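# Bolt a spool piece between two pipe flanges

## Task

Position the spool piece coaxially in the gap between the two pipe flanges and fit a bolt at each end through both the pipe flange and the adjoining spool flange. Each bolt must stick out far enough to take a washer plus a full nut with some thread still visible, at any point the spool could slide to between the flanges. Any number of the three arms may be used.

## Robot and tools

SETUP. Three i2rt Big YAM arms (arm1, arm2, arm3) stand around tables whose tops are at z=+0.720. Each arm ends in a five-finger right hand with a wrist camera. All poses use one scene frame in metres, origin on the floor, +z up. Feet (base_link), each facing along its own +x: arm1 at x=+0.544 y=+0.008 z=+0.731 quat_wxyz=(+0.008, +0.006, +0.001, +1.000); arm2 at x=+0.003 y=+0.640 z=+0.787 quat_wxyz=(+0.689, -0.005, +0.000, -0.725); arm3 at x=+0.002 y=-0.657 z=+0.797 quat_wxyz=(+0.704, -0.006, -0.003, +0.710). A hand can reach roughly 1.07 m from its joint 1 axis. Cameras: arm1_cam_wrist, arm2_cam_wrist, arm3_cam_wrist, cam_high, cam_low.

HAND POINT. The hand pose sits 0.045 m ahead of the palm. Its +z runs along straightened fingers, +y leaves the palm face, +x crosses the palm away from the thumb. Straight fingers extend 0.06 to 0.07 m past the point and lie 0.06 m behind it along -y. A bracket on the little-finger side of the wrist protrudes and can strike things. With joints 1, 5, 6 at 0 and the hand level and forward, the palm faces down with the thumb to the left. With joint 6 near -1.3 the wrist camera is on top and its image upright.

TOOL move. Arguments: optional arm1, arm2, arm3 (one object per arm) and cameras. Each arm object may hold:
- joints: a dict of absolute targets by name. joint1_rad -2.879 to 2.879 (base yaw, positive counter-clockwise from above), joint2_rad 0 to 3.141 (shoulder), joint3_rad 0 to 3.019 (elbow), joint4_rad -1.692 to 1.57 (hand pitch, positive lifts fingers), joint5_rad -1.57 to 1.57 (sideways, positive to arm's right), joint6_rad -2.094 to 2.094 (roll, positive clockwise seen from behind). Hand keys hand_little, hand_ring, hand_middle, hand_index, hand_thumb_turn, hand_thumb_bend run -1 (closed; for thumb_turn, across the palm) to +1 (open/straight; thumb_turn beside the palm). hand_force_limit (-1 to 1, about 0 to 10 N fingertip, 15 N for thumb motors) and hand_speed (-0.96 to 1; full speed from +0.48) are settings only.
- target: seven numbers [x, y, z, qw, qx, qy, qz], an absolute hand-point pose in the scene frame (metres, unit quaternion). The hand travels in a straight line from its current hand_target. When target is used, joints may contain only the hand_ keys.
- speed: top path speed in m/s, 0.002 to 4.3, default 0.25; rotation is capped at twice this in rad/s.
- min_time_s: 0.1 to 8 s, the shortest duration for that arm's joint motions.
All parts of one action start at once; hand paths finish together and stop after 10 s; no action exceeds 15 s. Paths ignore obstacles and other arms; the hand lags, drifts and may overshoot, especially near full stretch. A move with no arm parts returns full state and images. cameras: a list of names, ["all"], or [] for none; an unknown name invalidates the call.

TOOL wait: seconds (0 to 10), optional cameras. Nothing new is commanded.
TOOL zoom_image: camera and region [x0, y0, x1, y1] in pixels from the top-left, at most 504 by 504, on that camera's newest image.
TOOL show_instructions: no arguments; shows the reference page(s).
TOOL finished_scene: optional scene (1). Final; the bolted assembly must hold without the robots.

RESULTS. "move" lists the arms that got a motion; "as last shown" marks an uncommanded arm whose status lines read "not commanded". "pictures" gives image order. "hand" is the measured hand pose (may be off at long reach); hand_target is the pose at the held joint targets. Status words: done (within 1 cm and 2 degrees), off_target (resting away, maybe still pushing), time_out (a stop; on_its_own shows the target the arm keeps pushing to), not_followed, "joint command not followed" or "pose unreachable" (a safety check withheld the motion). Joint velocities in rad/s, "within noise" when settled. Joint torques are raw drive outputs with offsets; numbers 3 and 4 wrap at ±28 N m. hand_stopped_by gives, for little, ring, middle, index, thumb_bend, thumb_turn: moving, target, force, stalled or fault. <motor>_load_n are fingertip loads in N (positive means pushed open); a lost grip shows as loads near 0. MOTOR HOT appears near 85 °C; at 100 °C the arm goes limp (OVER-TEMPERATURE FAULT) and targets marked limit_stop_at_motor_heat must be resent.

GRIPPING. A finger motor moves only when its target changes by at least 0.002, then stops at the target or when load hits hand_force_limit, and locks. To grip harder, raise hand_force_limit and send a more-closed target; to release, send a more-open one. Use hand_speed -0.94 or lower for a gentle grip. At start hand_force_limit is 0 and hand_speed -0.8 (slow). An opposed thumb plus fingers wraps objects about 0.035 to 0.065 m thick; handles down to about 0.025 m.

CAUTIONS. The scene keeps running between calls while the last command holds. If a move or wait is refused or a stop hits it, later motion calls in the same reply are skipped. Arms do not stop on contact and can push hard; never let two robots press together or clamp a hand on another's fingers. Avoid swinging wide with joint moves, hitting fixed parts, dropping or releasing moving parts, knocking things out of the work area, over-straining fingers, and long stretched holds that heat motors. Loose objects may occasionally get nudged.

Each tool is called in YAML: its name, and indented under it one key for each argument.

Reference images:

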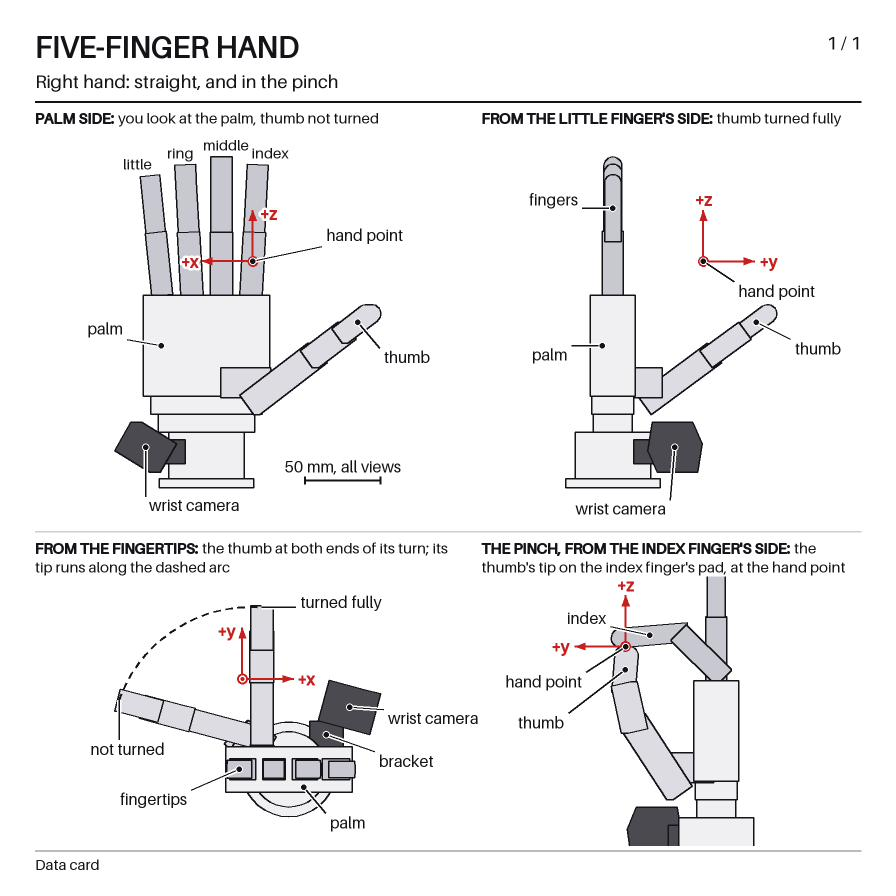

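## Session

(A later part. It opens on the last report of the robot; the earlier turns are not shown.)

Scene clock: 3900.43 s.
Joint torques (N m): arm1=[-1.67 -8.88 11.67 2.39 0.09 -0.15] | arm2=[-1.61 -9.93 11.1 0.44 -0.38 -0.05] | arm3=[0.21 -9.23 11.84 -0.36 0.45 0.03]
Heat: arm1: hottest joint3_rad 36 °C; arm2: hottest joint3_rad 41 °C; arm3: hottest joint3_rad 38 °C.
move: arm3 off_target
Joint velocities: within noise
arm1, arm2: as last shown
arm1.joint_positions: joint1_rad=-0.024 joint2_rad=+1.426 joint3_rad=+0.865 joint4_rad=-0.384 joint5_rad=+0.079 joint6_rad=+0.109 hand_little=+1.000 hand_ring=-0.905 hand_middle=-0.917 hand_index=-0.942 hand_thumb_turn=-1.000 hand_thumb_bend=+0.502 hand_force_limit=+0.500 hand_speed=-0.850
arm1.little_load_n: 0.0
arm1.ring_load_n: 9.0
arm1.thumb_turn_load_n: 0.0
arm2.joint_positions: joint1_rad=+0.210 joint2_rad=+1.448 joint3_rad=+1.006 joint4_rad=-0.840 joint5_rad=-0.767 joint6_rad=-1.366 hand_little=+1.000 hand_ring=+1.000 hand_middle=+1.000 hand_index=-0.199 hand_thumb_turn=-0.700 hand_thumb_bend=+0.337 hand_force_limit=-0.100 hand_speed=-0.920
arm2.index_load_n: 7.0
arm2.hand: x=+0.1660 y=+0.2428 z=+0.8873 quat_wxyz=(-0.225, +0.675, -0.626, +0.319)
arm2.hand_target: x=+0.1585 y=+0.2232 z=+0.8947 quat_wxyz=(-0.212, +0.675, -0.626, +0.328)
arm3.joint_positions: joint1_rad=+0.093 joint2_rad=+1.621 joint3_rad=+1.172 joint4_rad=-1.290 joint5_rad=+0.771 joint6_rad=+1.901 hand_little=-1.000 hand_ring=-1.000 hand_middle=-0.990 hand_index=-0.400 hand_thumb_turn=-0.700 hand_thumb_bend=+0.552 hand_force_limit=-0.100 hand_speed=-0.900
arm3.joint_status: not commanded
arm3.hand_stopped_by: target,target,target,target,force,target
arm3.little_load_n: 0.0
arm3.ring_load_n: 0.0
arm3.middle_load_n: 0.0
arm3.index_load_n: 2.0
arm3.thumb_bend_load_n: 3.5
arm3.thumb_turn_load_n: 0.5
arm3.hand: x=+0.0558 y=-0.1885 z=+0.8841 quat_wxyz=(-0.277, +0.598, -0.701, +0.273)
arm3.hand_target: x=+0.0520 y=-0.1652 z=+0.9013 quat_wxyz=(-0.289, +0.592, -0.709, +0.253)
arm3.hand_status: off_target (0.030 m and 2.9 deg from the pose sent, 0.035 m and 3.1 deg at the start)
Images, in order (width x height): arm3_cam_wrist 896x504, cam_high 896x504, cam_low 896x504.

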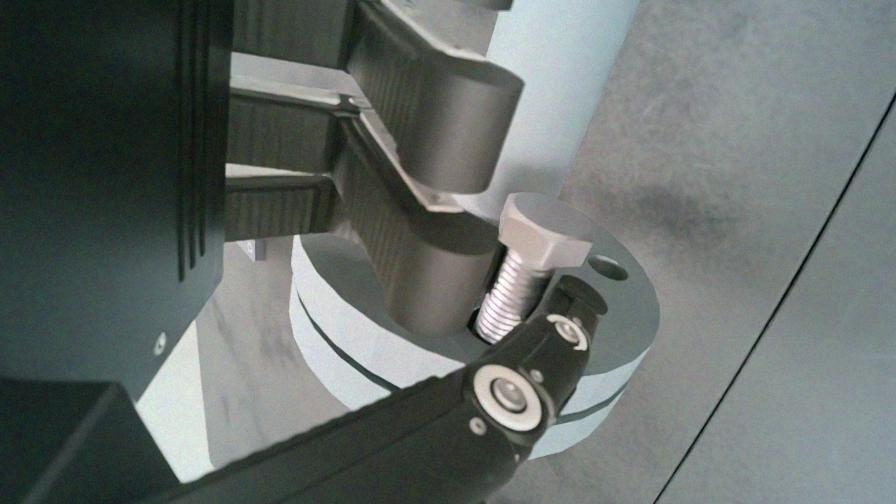

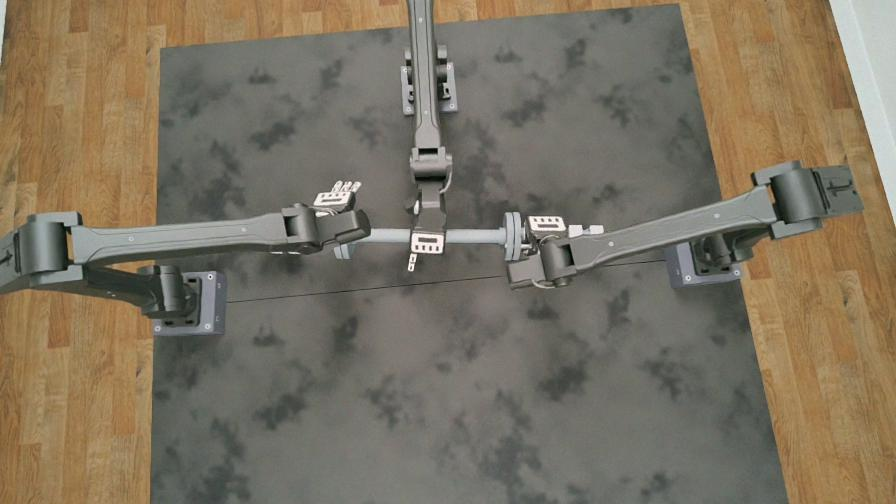

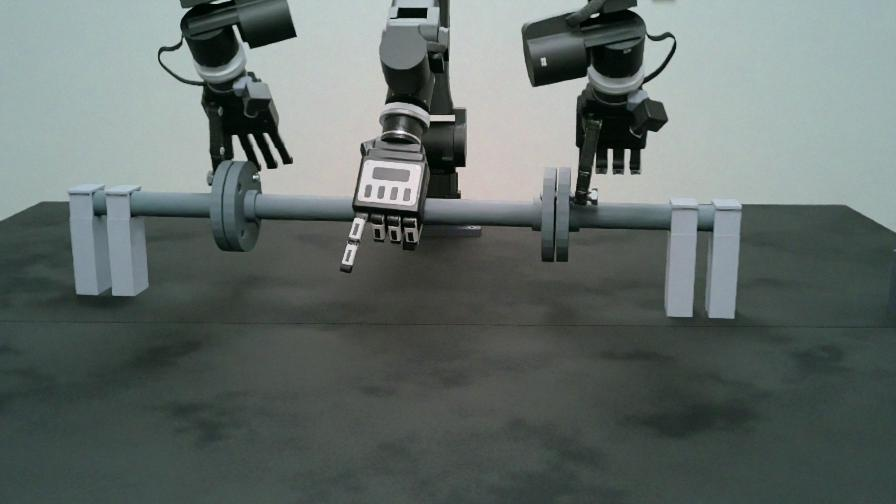

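move:
  arm3: {"target": [0.0523, -0.1603, 0.9006, 0.2889, -0.5920, 0.7087, -0.2528], "speed": 0.1}
  arm2: {"joints": {"hand_speed": -0.88, "hand_thumb_bend": 0.8}}
  cameras: ["arm2_cam_wrist", "arm3_cam_wrist", "cam_high", "cam_low"]

zoom_image:
  camera: "cam_low"
  region: [535, 160, 635, 270]

zoom_image:
  camera: "cam_low"
  region: [170, 120, 290, 240]

Scene clock: 3960.33 s.
Joint torques (N m): arm1=[-1.67 -9.17 11.82 2.36 0.04 -0.17] | arm2=[-1.67 -9.88 11.25 0.31 -0.29 -0.1] | arm3=[-0.03 -9.58 12.01 -0.42 0.35 -0.02]
Heat: arm1: hottest joint3_rad 36 °C; arm2: hottest joint3_rad 40 °C; arm3: hottest joint3_rad 40 °C.
move: arm2 done; arm3 off_target
Joint velocities: within noise
arm1: as last shown
arm1.ring_load_n: 8.5
arm2.joint_positions: joint1_rad=+0.210 joint2_rad=+1.450 joint3_rad=+1.006 joint4_rad=-0.840 joint5_rad=-0.769 joint6_rad=-1.366 hand_little=+1.000 hand_ring=+1.000 hand_middle=+1.000 hand_index=-0.199 hand_thumb_turn=-0.700 hand_thumb_bend=+0.800 hand_force_limit=-0.100 hand_speed=-0.880
arm2.joint_status: all done
arm2.hand_stopped_by: target,target,target,target,target,target
arm2.little_load_n: -0.5
arm2.ring_load_n: 0.0
arm2.middle_load_n: 0.0
arm2.index_load_n: 2.0
arm2.thumb_bend_load_n: 0.0
arm2.thumb_turn_load_n: 0.0
arm2.hand: x=+0.1664 y=+0.2430 z=+0.8870 quat_wxyz=(-0.226, +0.674, -0.626, +0.319)
arm2.hand_target: x=+0.1585 y=+0.2232 z=+0.8947 quat_wxyz=(-0.212, +0.675, -0.626, +0.328)
arm2.hand_status: not commanded
arm3.joint_positions: joint1_rad=+0.092 joint2_rad=+1.629 joint3_rad=+1.182 joint4_rad=-1.290 joint5_rad=+0.773 joint6_rad=+1.901 hand_little=-1.000 hand_ring=-1.000 hand_middle=-0.990 hand_index=-0.400 hand_thumb_turn=-0.700 hand_thumb_bend=+0.552 hand_force_limit=-0.100 hand_speed=-0.900
arm3.joint_status: not commanded
arm3.hand_stopped_by: target,target,target,target,force,target
arm3.little_load_n: 0.0
arm3.ring_load_n: 0.0
arm3.middle_load_n: 0.0
arm3.index_load_n: 2.0
arm3.thumb_bend_load_n: 3.5
arm3.thumb_turn_load_n: 0.0
arm3.hand: x=+0.0561 y=-0.1848 z=+0.8841 quat_wxyz=(-0.278, +0.597, -0.701, +0.273)
arm3.hand_target: x=+0.0522 y=-0.1616 z=+0.9010 quat_wxyz=(-0.289, +0.592, -0.709, +0.253)
arm3.hand_status: off_target (0.030 m and 2.8 deg from the pose sent, 0.033 m and 2.9 deg at the start)
Images, in order (width x height): arm2_cam_wrist 896x504, arm3_cam_wrist 896x504, cam_high 896x504, cam_low 896x504.

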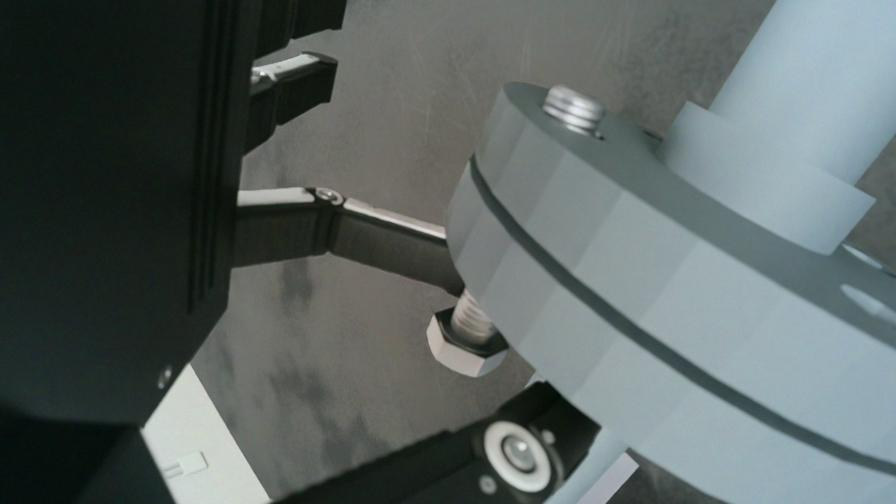

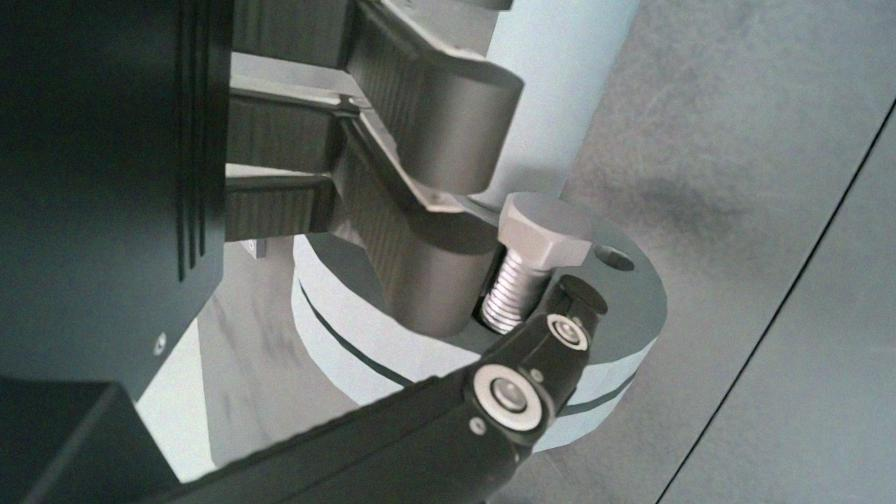

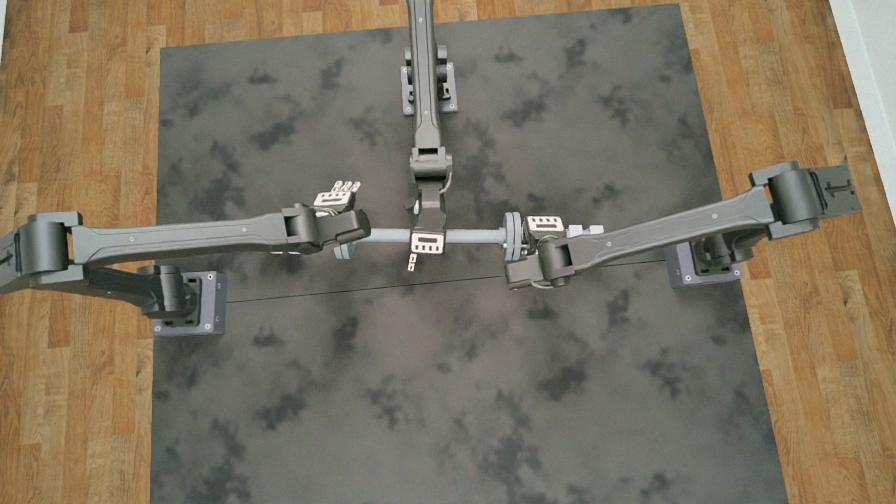

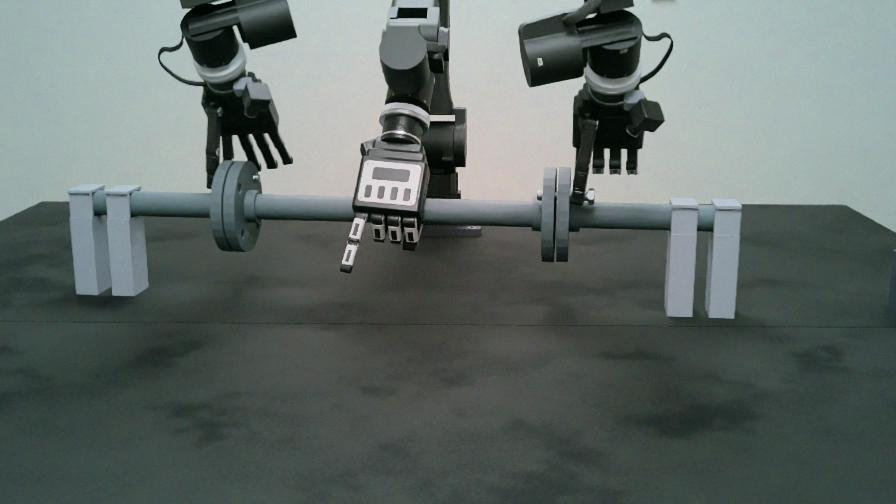

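Scaled by 4.582 from the camera's image (finer frame: 1280x720).

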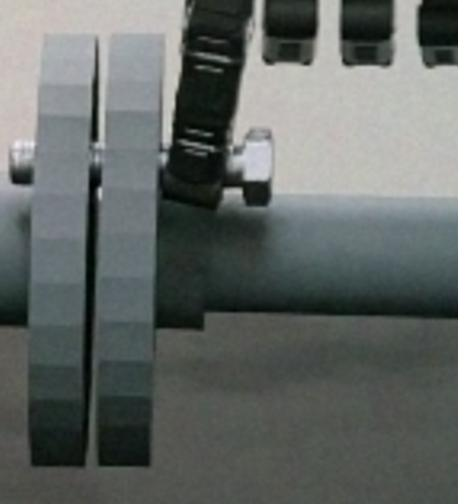

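Scaled by 4.200 from the camera's image (finer frame: 1280x720).

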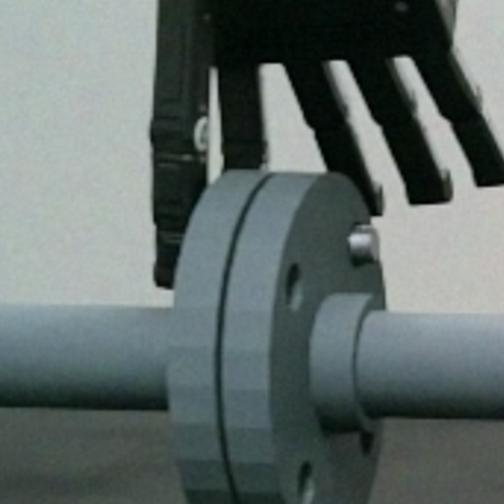

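move:
  arm3: {"joints": {"hand_speed": -0.88, "hand_thumb_bend": 0.9}}
  arm2: {"target": [0.178, 0.232, 0.916, 0.2125, -0.6748, 0.6263, -0.3278], "speed": 0.06}
  cameras: ["arm2_cam_wrist", "arm3_cam_wrist", "cam_high", "cam_low"]

zoom_image:
  camera: "cam_low"
  region: [535, 160, 635, 270]

zoom_image:
  camera: "cam_low"
  region: [170, 120, 290, 240]

Scene clock: 3970.93 s.
Joint torques (N m): arm1=[-1.32 -9.7 11.88 2.44 0.05 -0.13] | arm2=[1.14 -12.86 11.04 0.34 -0.5 0.13] | arm3=[0.26 -9.11 11.4 -0.42 0.39 0.01]
Heat: arm1: hottest joint3_rad 36 °C; arm2: hottest joint3_rad 40 °C; arm3: hottest joint3_rad 40 °C.
move: arm2 off_target; arm3 done
Joint velocities: within noise
arm1.joint_positions: joint1_rad=-0.024 joint2_rad=+1.427 joint3_rad=+0.865 joint4_rad=-0.384 joint5_rad=+0.079 joint6_rad=+0.108 hand_little=+1.000 hand_ring=-0.905 hand_middle=-0.917 hand_index=-0.942 hand_thumb_turn=-1.000 hand_thumb_bend=+0.502 hand_force_limit=+0.500 hand_speed=-0.850
arm1.joint_status: not commanded
arm1.hand_stopped_by: fault,force,force,force,force,target
arm1.little_load_n: 0.0
arm1.ring_load_n: 8.5
arm1.middle_load_n: 10.0
arm1.index_load_n: 8.5
arm1.thumb_bend_load_n: 5.5
arm1.thumb_turn_load_n: 0.0
arm1.hand: x=+0.0736 y=+0.0058 z=+0.7962 quat_wxyz=(-0.240, +0.727, +0.610, -0.204)
arm1.hand_target: x=+0.0534 y=+0.0074 z=+0.8151 quat_wxyz=(-0.258, +0.719, +0.606, -0.223)
arm1.hand_status: not commanded
arm2.joint_positions: joint1_rad=+0.227 joint2_rad=+1.433 joint3_rad=+1.023 joint4_rad=-0.850 joint5_rad=-0.750 joint6_rad=-1.327 hand_little=+1.000 hand_ring=+1.000 hand_middle=+1.000 hand_index=-0.200 hand_thumb_turn=-0.700 hand_thumb_bend=+0.800 hand_force_limit=-0.100 hand_speed=-0.880
arm2.joint_status: not commanded
arm2.hand_stopped_by: target,target,target,target,target,target
arm2.little_load_n: 0.0
arm2.ring_load_n: 0.0
arm2.middle_load_n: 0.0
arm2.index_load_n: 0.0
arm2.thumb_bend_load_n: 0.0
arm2.thumb_turn_load_n: 0.0
arm2.hand: x=+0.1716 y=+0.2426 z=+0.8982 quat_wxyz=(-0.221, +0.671, -0.633, +0.317)
arm2.hand_target: x=+0.1779 y=+0.2326 z=+0.9160 quat_wxyz=(-0.213, +0.675, -0.626, +0.328)
arm2.hand_status: off_target (0.022 m and 1.7 deg from the pose sent, 0.033 m and 1.9 deg at the start)
arm3.joint_positions: joint1_rad=+0.092 joint2_rad=+1.630 joint3_rad=+1.188 joint4_rad=-1.290 joint5_rad=+0.773 joint6_rad=+1.901 hand_little=-1.000 hand_ring=-1.000 hand_middle=-0.990 hand_index=-0.400 hand_thumb_turn=-0.700 hand_thumb_bend=+0.900 hand_force_limit=-0.100 hand_speed=-0.880
arm3.joint_status: all done
arm3.hand_stopped_by: target,target,target,target,target,target
arm3.little_load_n: 0.0
arm3.ring_load_n: 0.0
arm3.middle_load_n: 0.0
arm3.index_load_n: 0.5
arm3.thumb_bend_load_n: 0.0
arm3.thumb_turn_load_n: 0.5
arm3.hand: x=+0.0559 y=-0.1821 z=+0.8860 quat_wxyz=(-0.279, +0.596, -0.702, +0.271)
arm3.hand_target: x=+0.0524 y=-0.1615 z=+0.9010 quat_wxyz=(-0.289, +0.592, -0.709, +0.253)
arm3.hand_status: not commanded
Images, in order (width x height): arm2_cam_wrist 896x504, arm3_cam_wrist 896x504, cam_high 896x504, cam_low 896x504.

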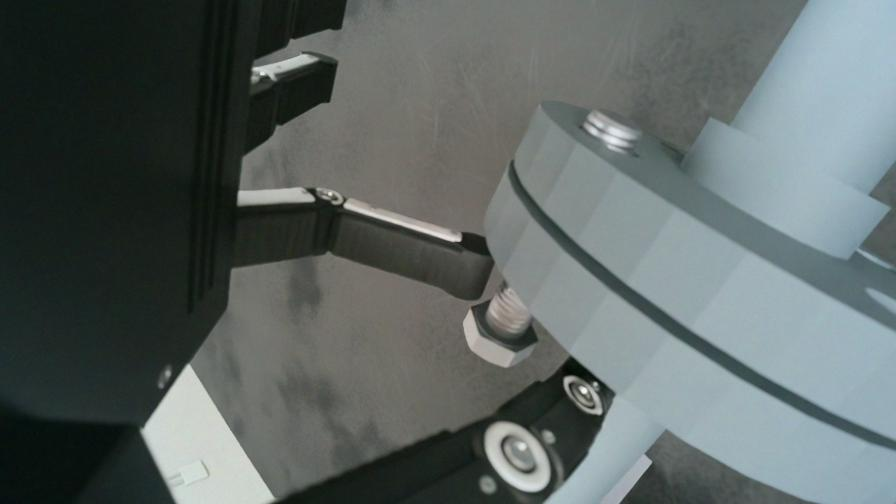

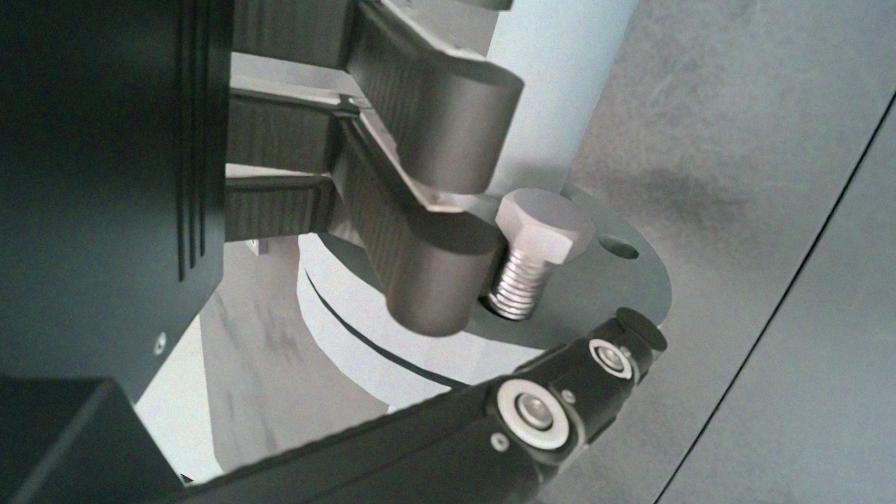

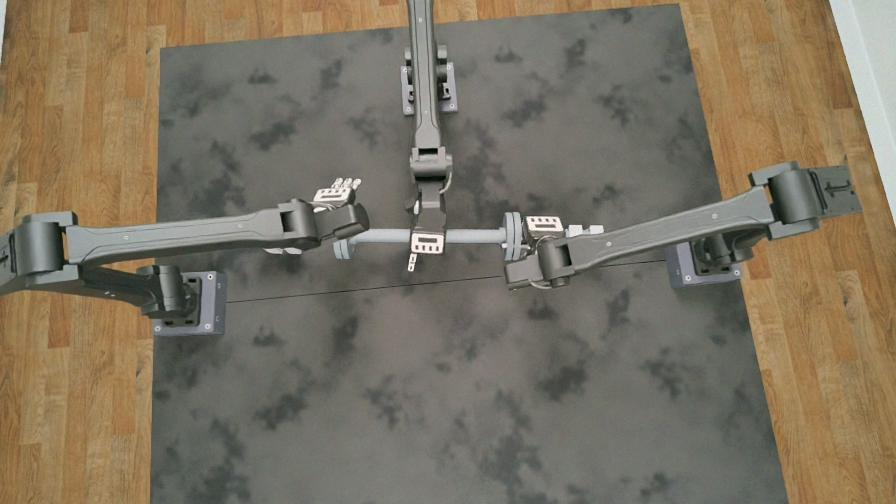

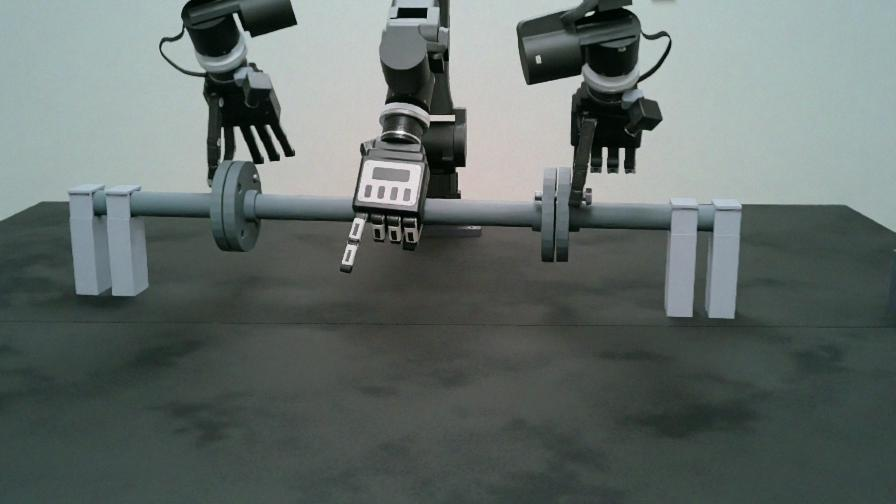

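Scaled by 4.582 from the camera's image (finer frame: 1280x720).

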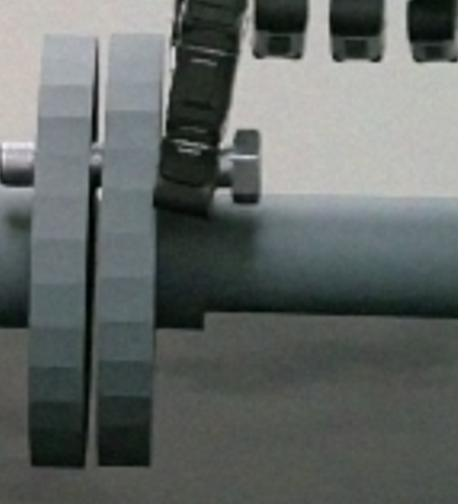

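Scaled by 4.200 from the camera's image (finer frame: 1280x720).

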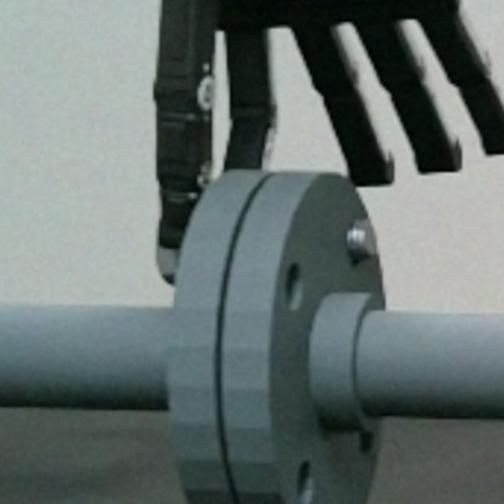

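move:
  arm3: {"target": [0.070, -0.168, 0.918, 0.2889, -0.5920, 0.7087, -0.2528], "speed": 0.06}
  arm2: {"target": [0.185, 0.272, 0.914, 0.2125, -0.6748, 0.6263, -0.3278], "speed": 0.08}
  cameras: ["arm2_cam_wrist", "arm3_cam_wrist", "cam_high", "cam_low"]

zoom_image:
  camera: "cam_low"
  region: [535, 130, 655, 250]

zoom_image:
  camera: "cam_low"
  region: [150, 120, 270, 240]

Scene clock: 3983.47 s.
Joint torques (N m): arm1=[-1.49 -8.64 11.79 2.45 0.09 -0.17] | arm2=[0.38 -10.75 8.01 1.2 -0.46 0.16] | arm3=[-0.09 -10.99 11 -0.46 0.57 -0.12]
Heat: arm1: hottest joint3_rad 36 °C; arm2: hottest joint3_rad 40 °C; arm3: hottest joint3_rad 40 °C.
move: arm2 done; arm3 off_target
Joint velocities: within noise
arm1: as last shown
arm1.ring_load_n: 9.0
arm2.joint_positions: joint1_rad=+0.265 joint2_rad=+1.336 joint3_rad=+0.959 joint4_rad=-0.834 joint5_rad=-0.736 joint6_rad=-1.280 hand_little=+1.000 hand_ring=+1.000 hand_middle=+1.000 hand_index=-0.200 hand_thumb_turn=-0.700 hand_thumb_bend=+0.800 hand_force_limit=-0.100 hand_speed=-0.880
arm2.joint_status: not commanded
arm2.hand_stopped_by: target,target,target,target,target,target
arm2.little_load_n: 0.0
arm2.ring_load_n: 0.0
arm2.middle_load_n: 0.0
arm2.index_load_n: 0.0
arm2.thumb_bend_load_n: 0.0
arm2.thumb_turn_load_n: 0.0
arm2.hand: x=+0.1812 y=+0.2709 z=+0.9108 quat_wxyz=(-0.215, +0.673, -0.629, +0.323)
arm2.hand_target: x=+0.1849 y=+0.2720 z=+0.9140 quat_wxyz=(-0.213, +0.675, -0.626, +0.328)
arm2.hand_status: done (0.005 m and 0.7 deg from the pose sent, 0.036 m and 1.7 deg at the start)
arm3.joint_positions: joint1_rad=+0.063 joint2_rad=+1.606 joint3_rad=+1.188 joint4_rad=-1.290 joint5_rad=+0.773 joint6_rad=+1.859 hand_little=-1.000 hand_ring=-1.000 hand_middle=-0.990 hand_index=-0.400 hand_thumb_turn=-0.700 hand_thumb_bend=+0.900 hand_force_limit=-0.100 hand_speed=-0.880
arm3.joint_status: not commanded
arm3.hand_stopped_by: target,target,target,target,target,target
arm3.little_load_n: 0.0
arm3.ring_load_n: 0.5
arm3.middle_load_n: 0.0
arm3.index_load_n: 0.0
arm3.thumb_bend_load_n: 0.0
arm3.thumb_turn_load_n: 0.0
arm3.hand: x=+0.0678 y=-0.1853 z=+0.8959 quat_wxyz=(-0.276, +0.598, -0.701, +0.271)
arm3.hand_target: x=+0.0701 y=-0.1690 z=+0.9182 quat_wxyz=(-0.289, +0.592, -0.709, +0.253)
arm3.hand_status: off_target (0.028 m and 2.8 deg from the pose sent, 0.038 m and 2.5 deg at the start)
Images, in order (width x height): arm2_cam_wrist 896x504, arm3_cam_wrist 896x504, cam_high 896x504, cam_low 896x504.

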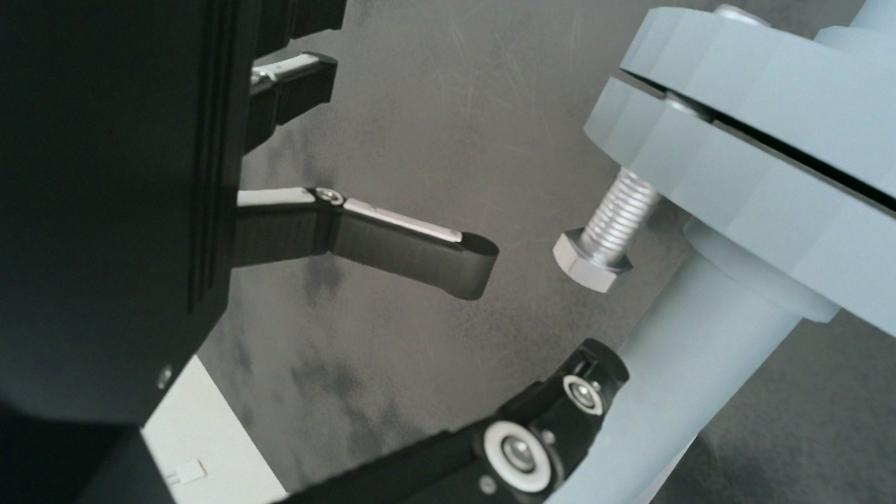

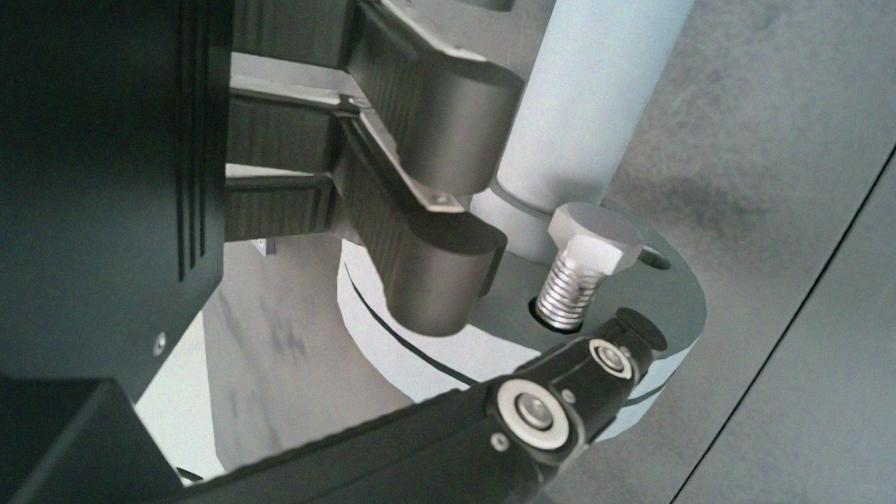

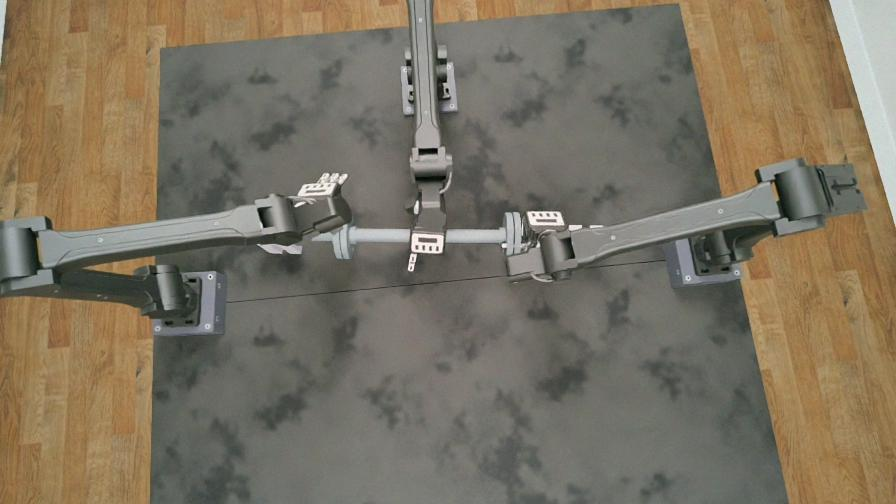

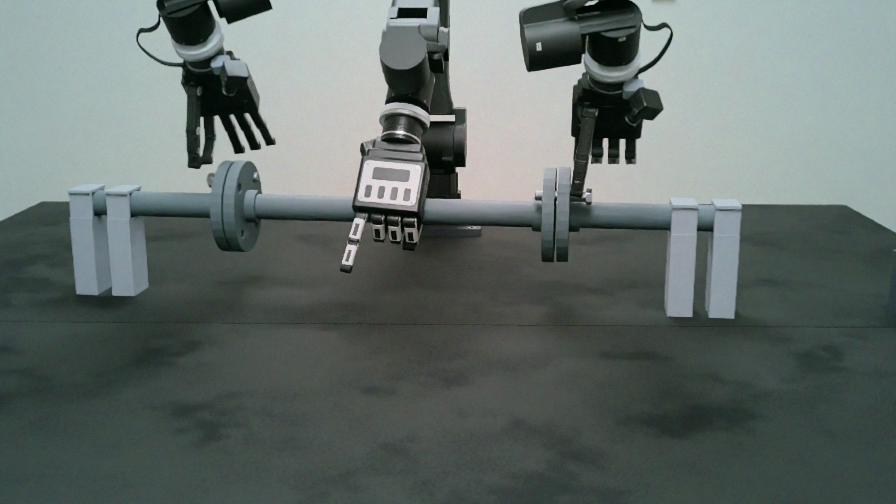

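Scaled by 4.200 from the camera's image (finer frame: 1280x720).

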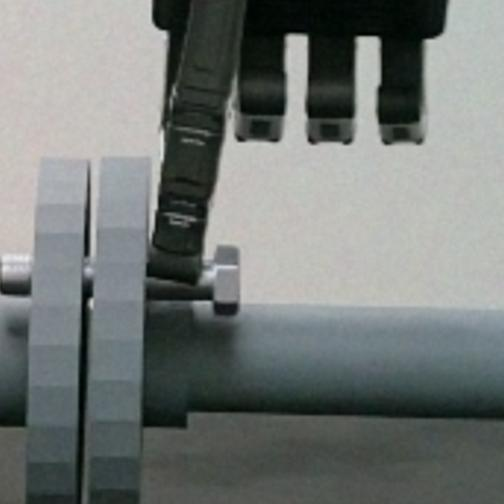

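Scaled by 4.200 from the camera's image (finer frame: 1280x720).

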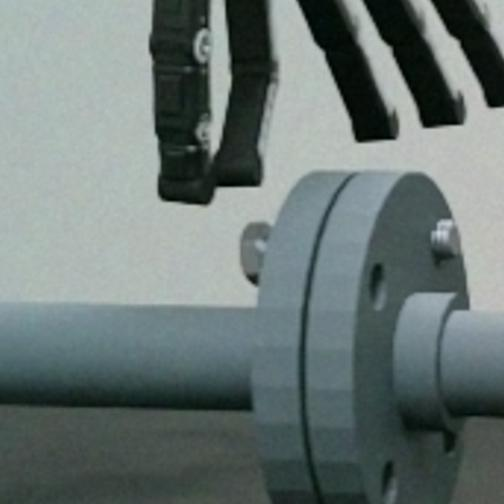

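move:
  arm3: {"target": [0.066, -0.214, 0.904, 0.2889, -0.5920, 0.7087, -0.2528], "speed": 0.08}
  arm2: {"target": [0.185, 0.280, 0.912, 0.2125, -0.6748, 0.6263, -0.3278], "speed": 0.08, "joints": {"hand_index": -0.27, "hand_thumb_bend": 0.30}}
  cameras: ["arm2_cam_wrist", "arm3_cam_wrist", "cam_high", "cam_low"]

zoom_image:
  camera: "cam_low"
  region: [535, 130, 655, 250]

zoom_image:
  camera: "cam_low"
  region: [150, 120, 270, 240]

Scene clock: 4034.13 s.
Joint torques (N m): arm1=[-1.26 -9.35 11.84 2.43 0.06 -0.12] | arm2=[0.91 -10.23 8.02 1.11 -0.54 0.15] | arm3=[0.91 -9.64 6.79 0.01 0.51 0.12]
Heat: arm1: hottest joint3_rad 37 °C; arm2: hottest joint3_rad 39 °C; arm3: hottest joint3_rad 39 °C.
move: arm2 done; arm3 done
Joint velocities: within noise
arm1: as last shown
arm2.joint_positions: joint1_rad=+0.268 joint2_rad=+1.316 joint3_rad=+0.935 joint4_rad=-0.825 joint5_rad=-0.734 joint6_rad=-1.274 hand_little=+1.000 hand_ring=+1.000 hand_middle=+1.000 hand_index=-0.270 hand_thumb_turn=-0.700 hand_thumb_bend=+0.300 hand_force_limit=-0.100 hand_speed=-0.880
arm2.joint_status: all done
arm2.hand_stopped_by: target,target,target,target,target,target
arm2.little_load_n: 0.0
arm2.ring_load_n: 0.0
arm2.middle_load_n: -0.5
arm2.index_load_n: 0.0
arm2.thumb_bend_load_n: 0.0
arm2.thumb_turn_load_n: 0.0
arm2.hand: x=+0.1807 y=+0.2786 z=+0.9090 quat_wxyz=(-0.215, +0.673, -0.630, +0.323)
arm2.hand_target: x=+0.1849 y=+0.2800 z=+0.9120 quat_wxyz=(-0.213, +0.675, -0.626, +0.328)
arm2.hand_status: done (0.005 m and 0.7 deg from the pose sent, 0.010 m and 0.7 deg at the start)
arm3.joint_positions: joint1_rad=+0.063 joint2_rad=+1.515 joint3_rad=+1.091 joint4_rad=-1.261 joint5_rad=+0.772 joint6_rad=+1.862 hand_little=-1.000 hand_ring=-1.000 hand_middle=-0.990 hand_index=-0.400 hand_thumb_turn=-0.700 hand_thumb_bend=+0.900 hand_force_limit=-0.100 hand_speed=-0.880
arm3.joint_status: not commanded
arm3.hand_stopped_by: target,target,target,target,target,target
arm3.little_load_n: 0.0
arm3.ring_load_n: 0.0
arm3.middle_load_n: 0.0
arm3.index_load_n: 0.0
arm3.thumb_bend_load_n: 0.0
arm3.thumb_turn_load_n: 0.0
arm3.hand: x=+0.0699 y=-0.2148 z=+0.9001 quat_wxyz=(-0.283, +0.594, -0.706, +0.262)
arm3.hand_target: x=+0.0661 y=-0.2140 z=+0.9040 quat_wxyz=(-0.289, +0.592, -0.709, +0.253)
arm3.hand_status: done (0.006 m and 1.4 deg from the pose sent, 0.030 m and 2.8 deg at the start)
Images, in order (width x height): arm2_cam_wrist 896x504, arm3_cam_wrist 896x504, cam_high 896x504, cam_low 896x504.

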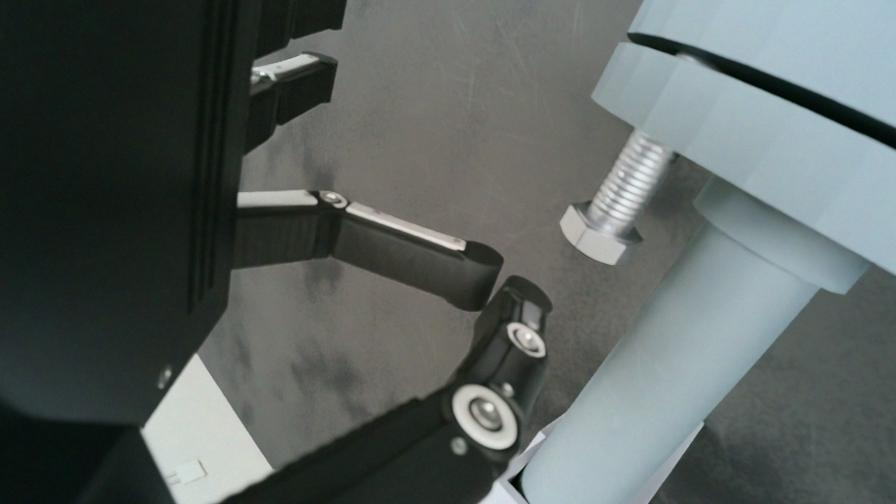

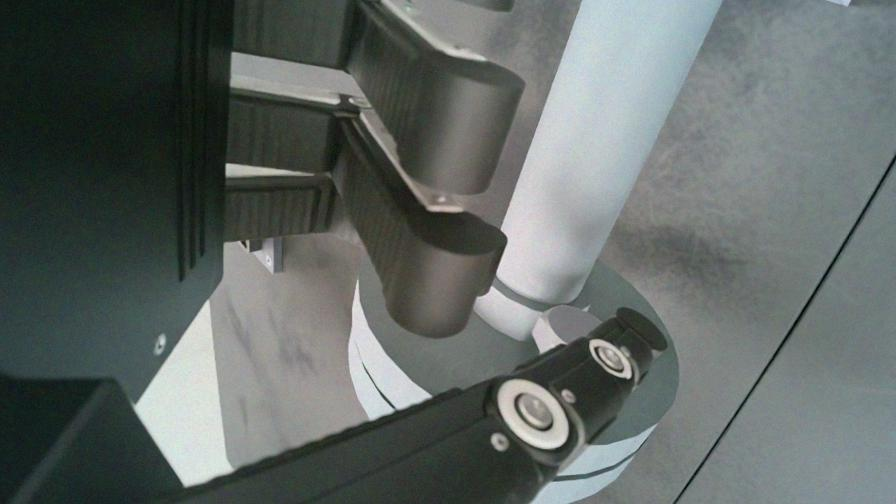

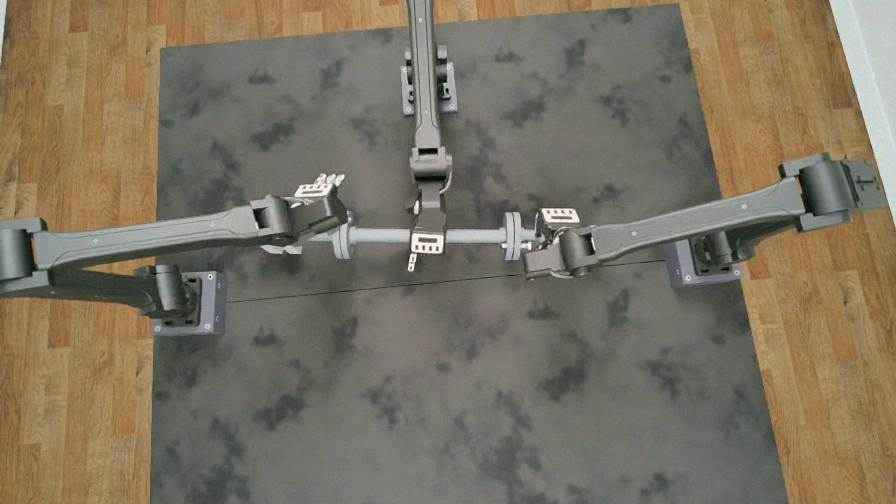

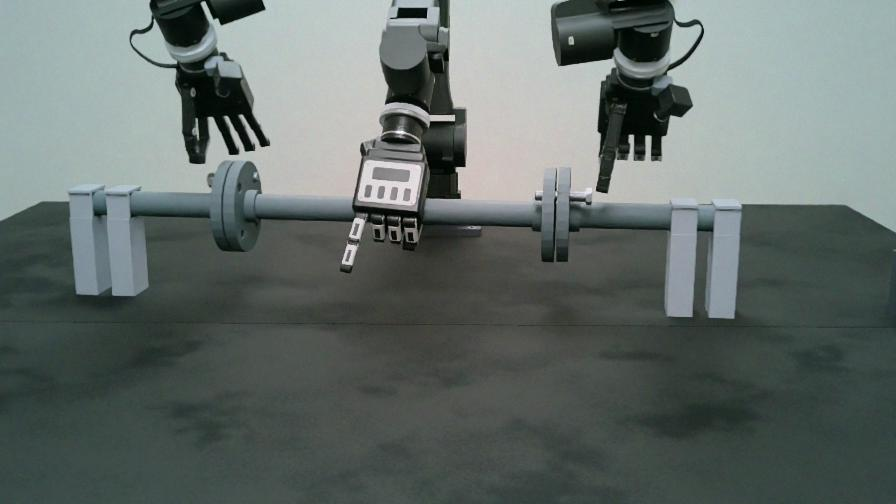

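Scaled by 4.200 from the camera's image (finer frame: 1280x720).

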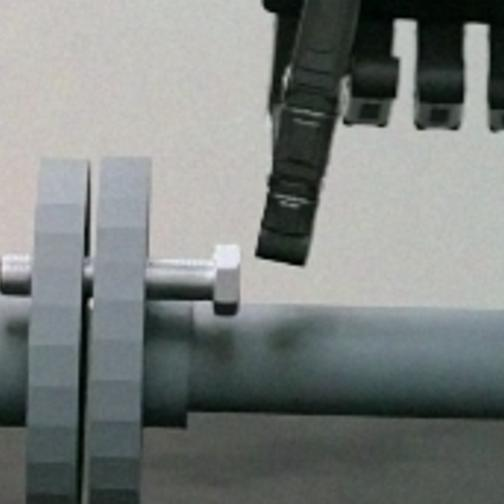

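Scaled by 4.200 from the camera's image (finer frame: 1280x720).

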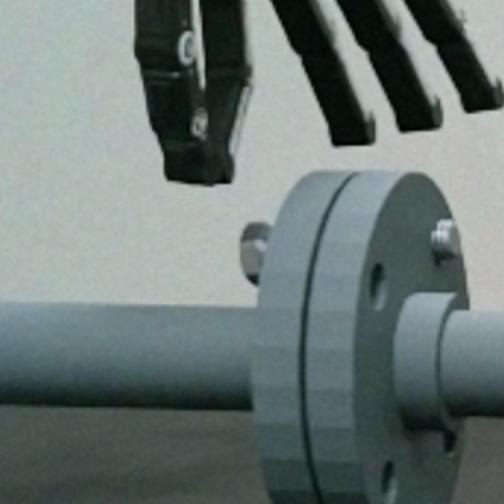

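move:
  arm3: {"joints": {"hand_index": -0.46, "hand_thumb_bend": 0.50}}
  arm2: {"target": [0.1698, 0.2784, 0.8885, 0.2125, -0.6748, 0.6263, -0.3278], "speed": 0.06}
  cameras: ["arm2_cam_wrist", "arm3_cam_wrist", "cam_low"]

zoom_image:
  camera: "cam_low"
  region: [535, 130, 655, 250]

zoom_image:
  camera: "cam_low"
  region: [150, 120, 270, 240]

Scene clock: 4061.97 s.
Joint torques (N m): arm1=[-1.38 -9.17 11.71 2.44 0.04 -0.12] | arm2=[-0.44 -6.77 7.82 1.37 -0.66 -0.05] | arm3=[0.5 -9.23 6.86 0.08 0.49 0.1]
Heat: arm1: hottest joint3_rad 37 °C; arm2: hottest joint3_rad 38 °C; arm3: hottest joint3_rad 36 °C.
move: arm2 done; arm3 done
Joint velocities: within noise
arm1: as last shown
arm1.ring_load_n: 8.5
arm2.joint_positions: joint1_rad=+0.250 joint2_rad=+1.316 joint3_rad=+0.896 joint4_rad=-0.792 joint5_rad=-0.744 joint6_rad=-1.304 hand_little=+1.000 hand_ring=+1.000 hand_middle=+1.000 hand_index=-0.270 hand_thumb_turn=-0.700 hand_thumb_bend=+0.300 hand_force_limit=-0.100 hand_speed=-0.880
arm2.joint_status: not commanded
arm2.hand_stopped_by: target,target,target,target,target,target
arm2.little_load_n: 0.0
arm2.ring_load_n: 0.0
arm2.middle_load_n: 0.0
arm2.index_load_n: 0.0
arm2.thumb_bend_load_n: 0.0
arm2.thumb_turn_load_n: 0.0
arm2.hand: x=+0.1732 y=+0.2815 z=+0.8953 quat_wxyz=(-0.213, +0.675, -0.625, +0.328)
arm2.hand_target: x=+0.1697 y=+0.2784 z=+0.8887 quat_wxyz=(-0.212, +0.675, -0.626, +0.328)
arm2.hand_status: done (0.008 m and 0.2 deg from the pose sent, 0.023 m and 0.7 deg at the start)
arm3.joint_positions: joint1_rad=+0.063 joint2_rad=+1.515 joint3_rad=+1.091 joint4_rad=-1.261 joint5_rad=+0.772 joint6_rad=+1.862 hand_little=-1.000 hand_ring=-1.000 hand_middle=-0.990 hand_index=-0.460 hand_thumb_turn=-0.700 hand_thumb_bend=+0.500 hand_force_limit=-0.100 hand_speed=-0.880
arm3.joint_status: all done
arm3.hand_stopped_by: target,target,target,target,target,target
arm3.little_load_n: 0.0
arm3.ring_load_n: 0.0
arm3.middle_load_n: 0.0
arm3.index_load_n: 0.0
arm3.thumb_bend_load_n: 0.5
arm3.thumb_turn_load_n: 0.0
arm3.hand: x=+0.0699 y=-0.2148 z=+0.9001 quat_wxyz=(-0.283, +0.594, -0.706, +0.262)
arm3.hand_target: x=+0.0661 y=-0.2140 z=+0.9040 quat_wxyz=(-0.289, +0.592, -0.709, +0.253)
arm3.hand_status: not commanded
Images, in order (width x height): arm2_cam_wrist 896x504, arm3_cam_wrist 896x504, cam_low 896x504.

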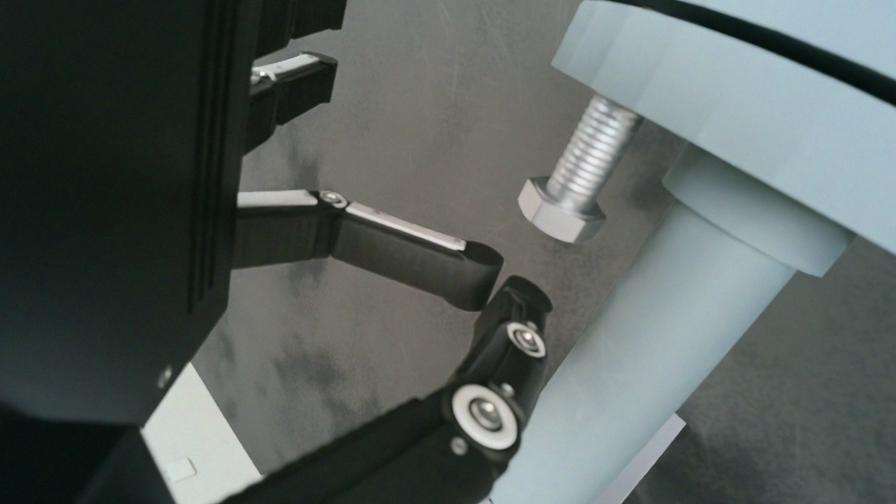

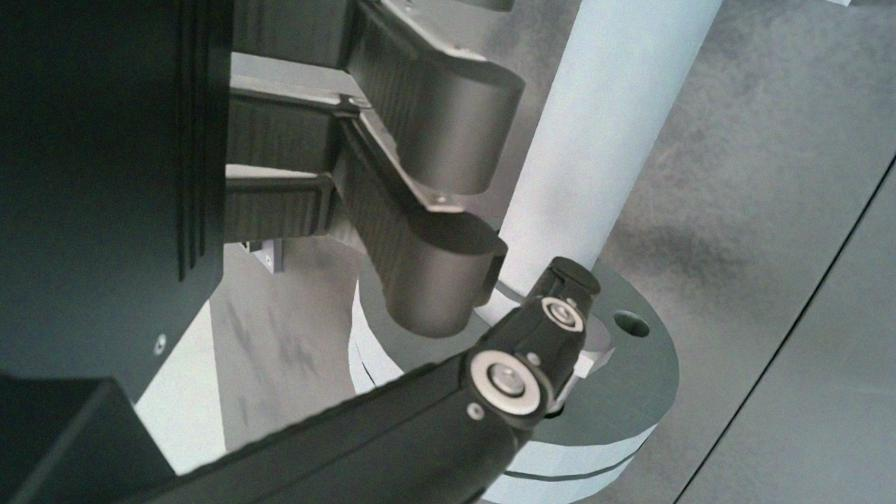

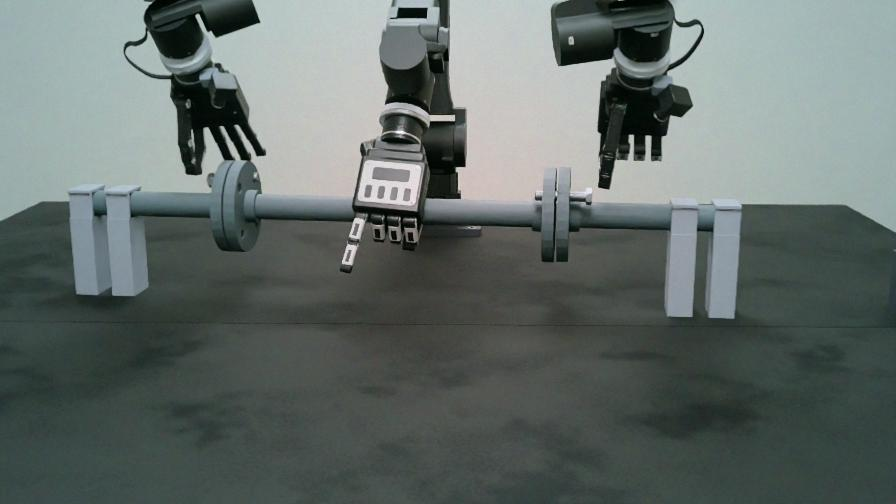

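Scaled by 4.200 from the camera's image (finer frame: 1280x720).

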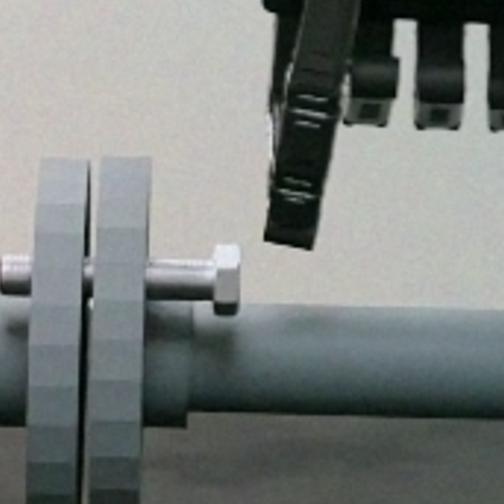

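Scaled by 4.200 from the camera's image (finer frame: 1280x720).

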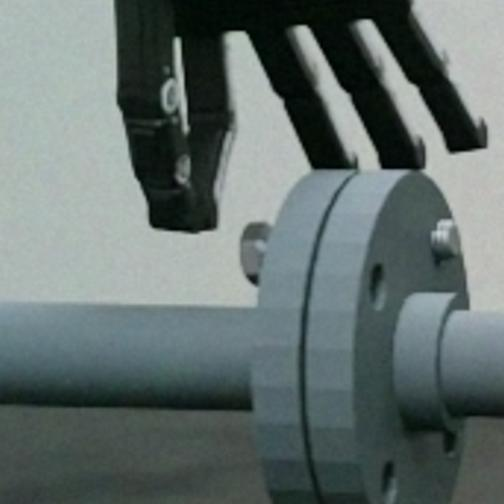

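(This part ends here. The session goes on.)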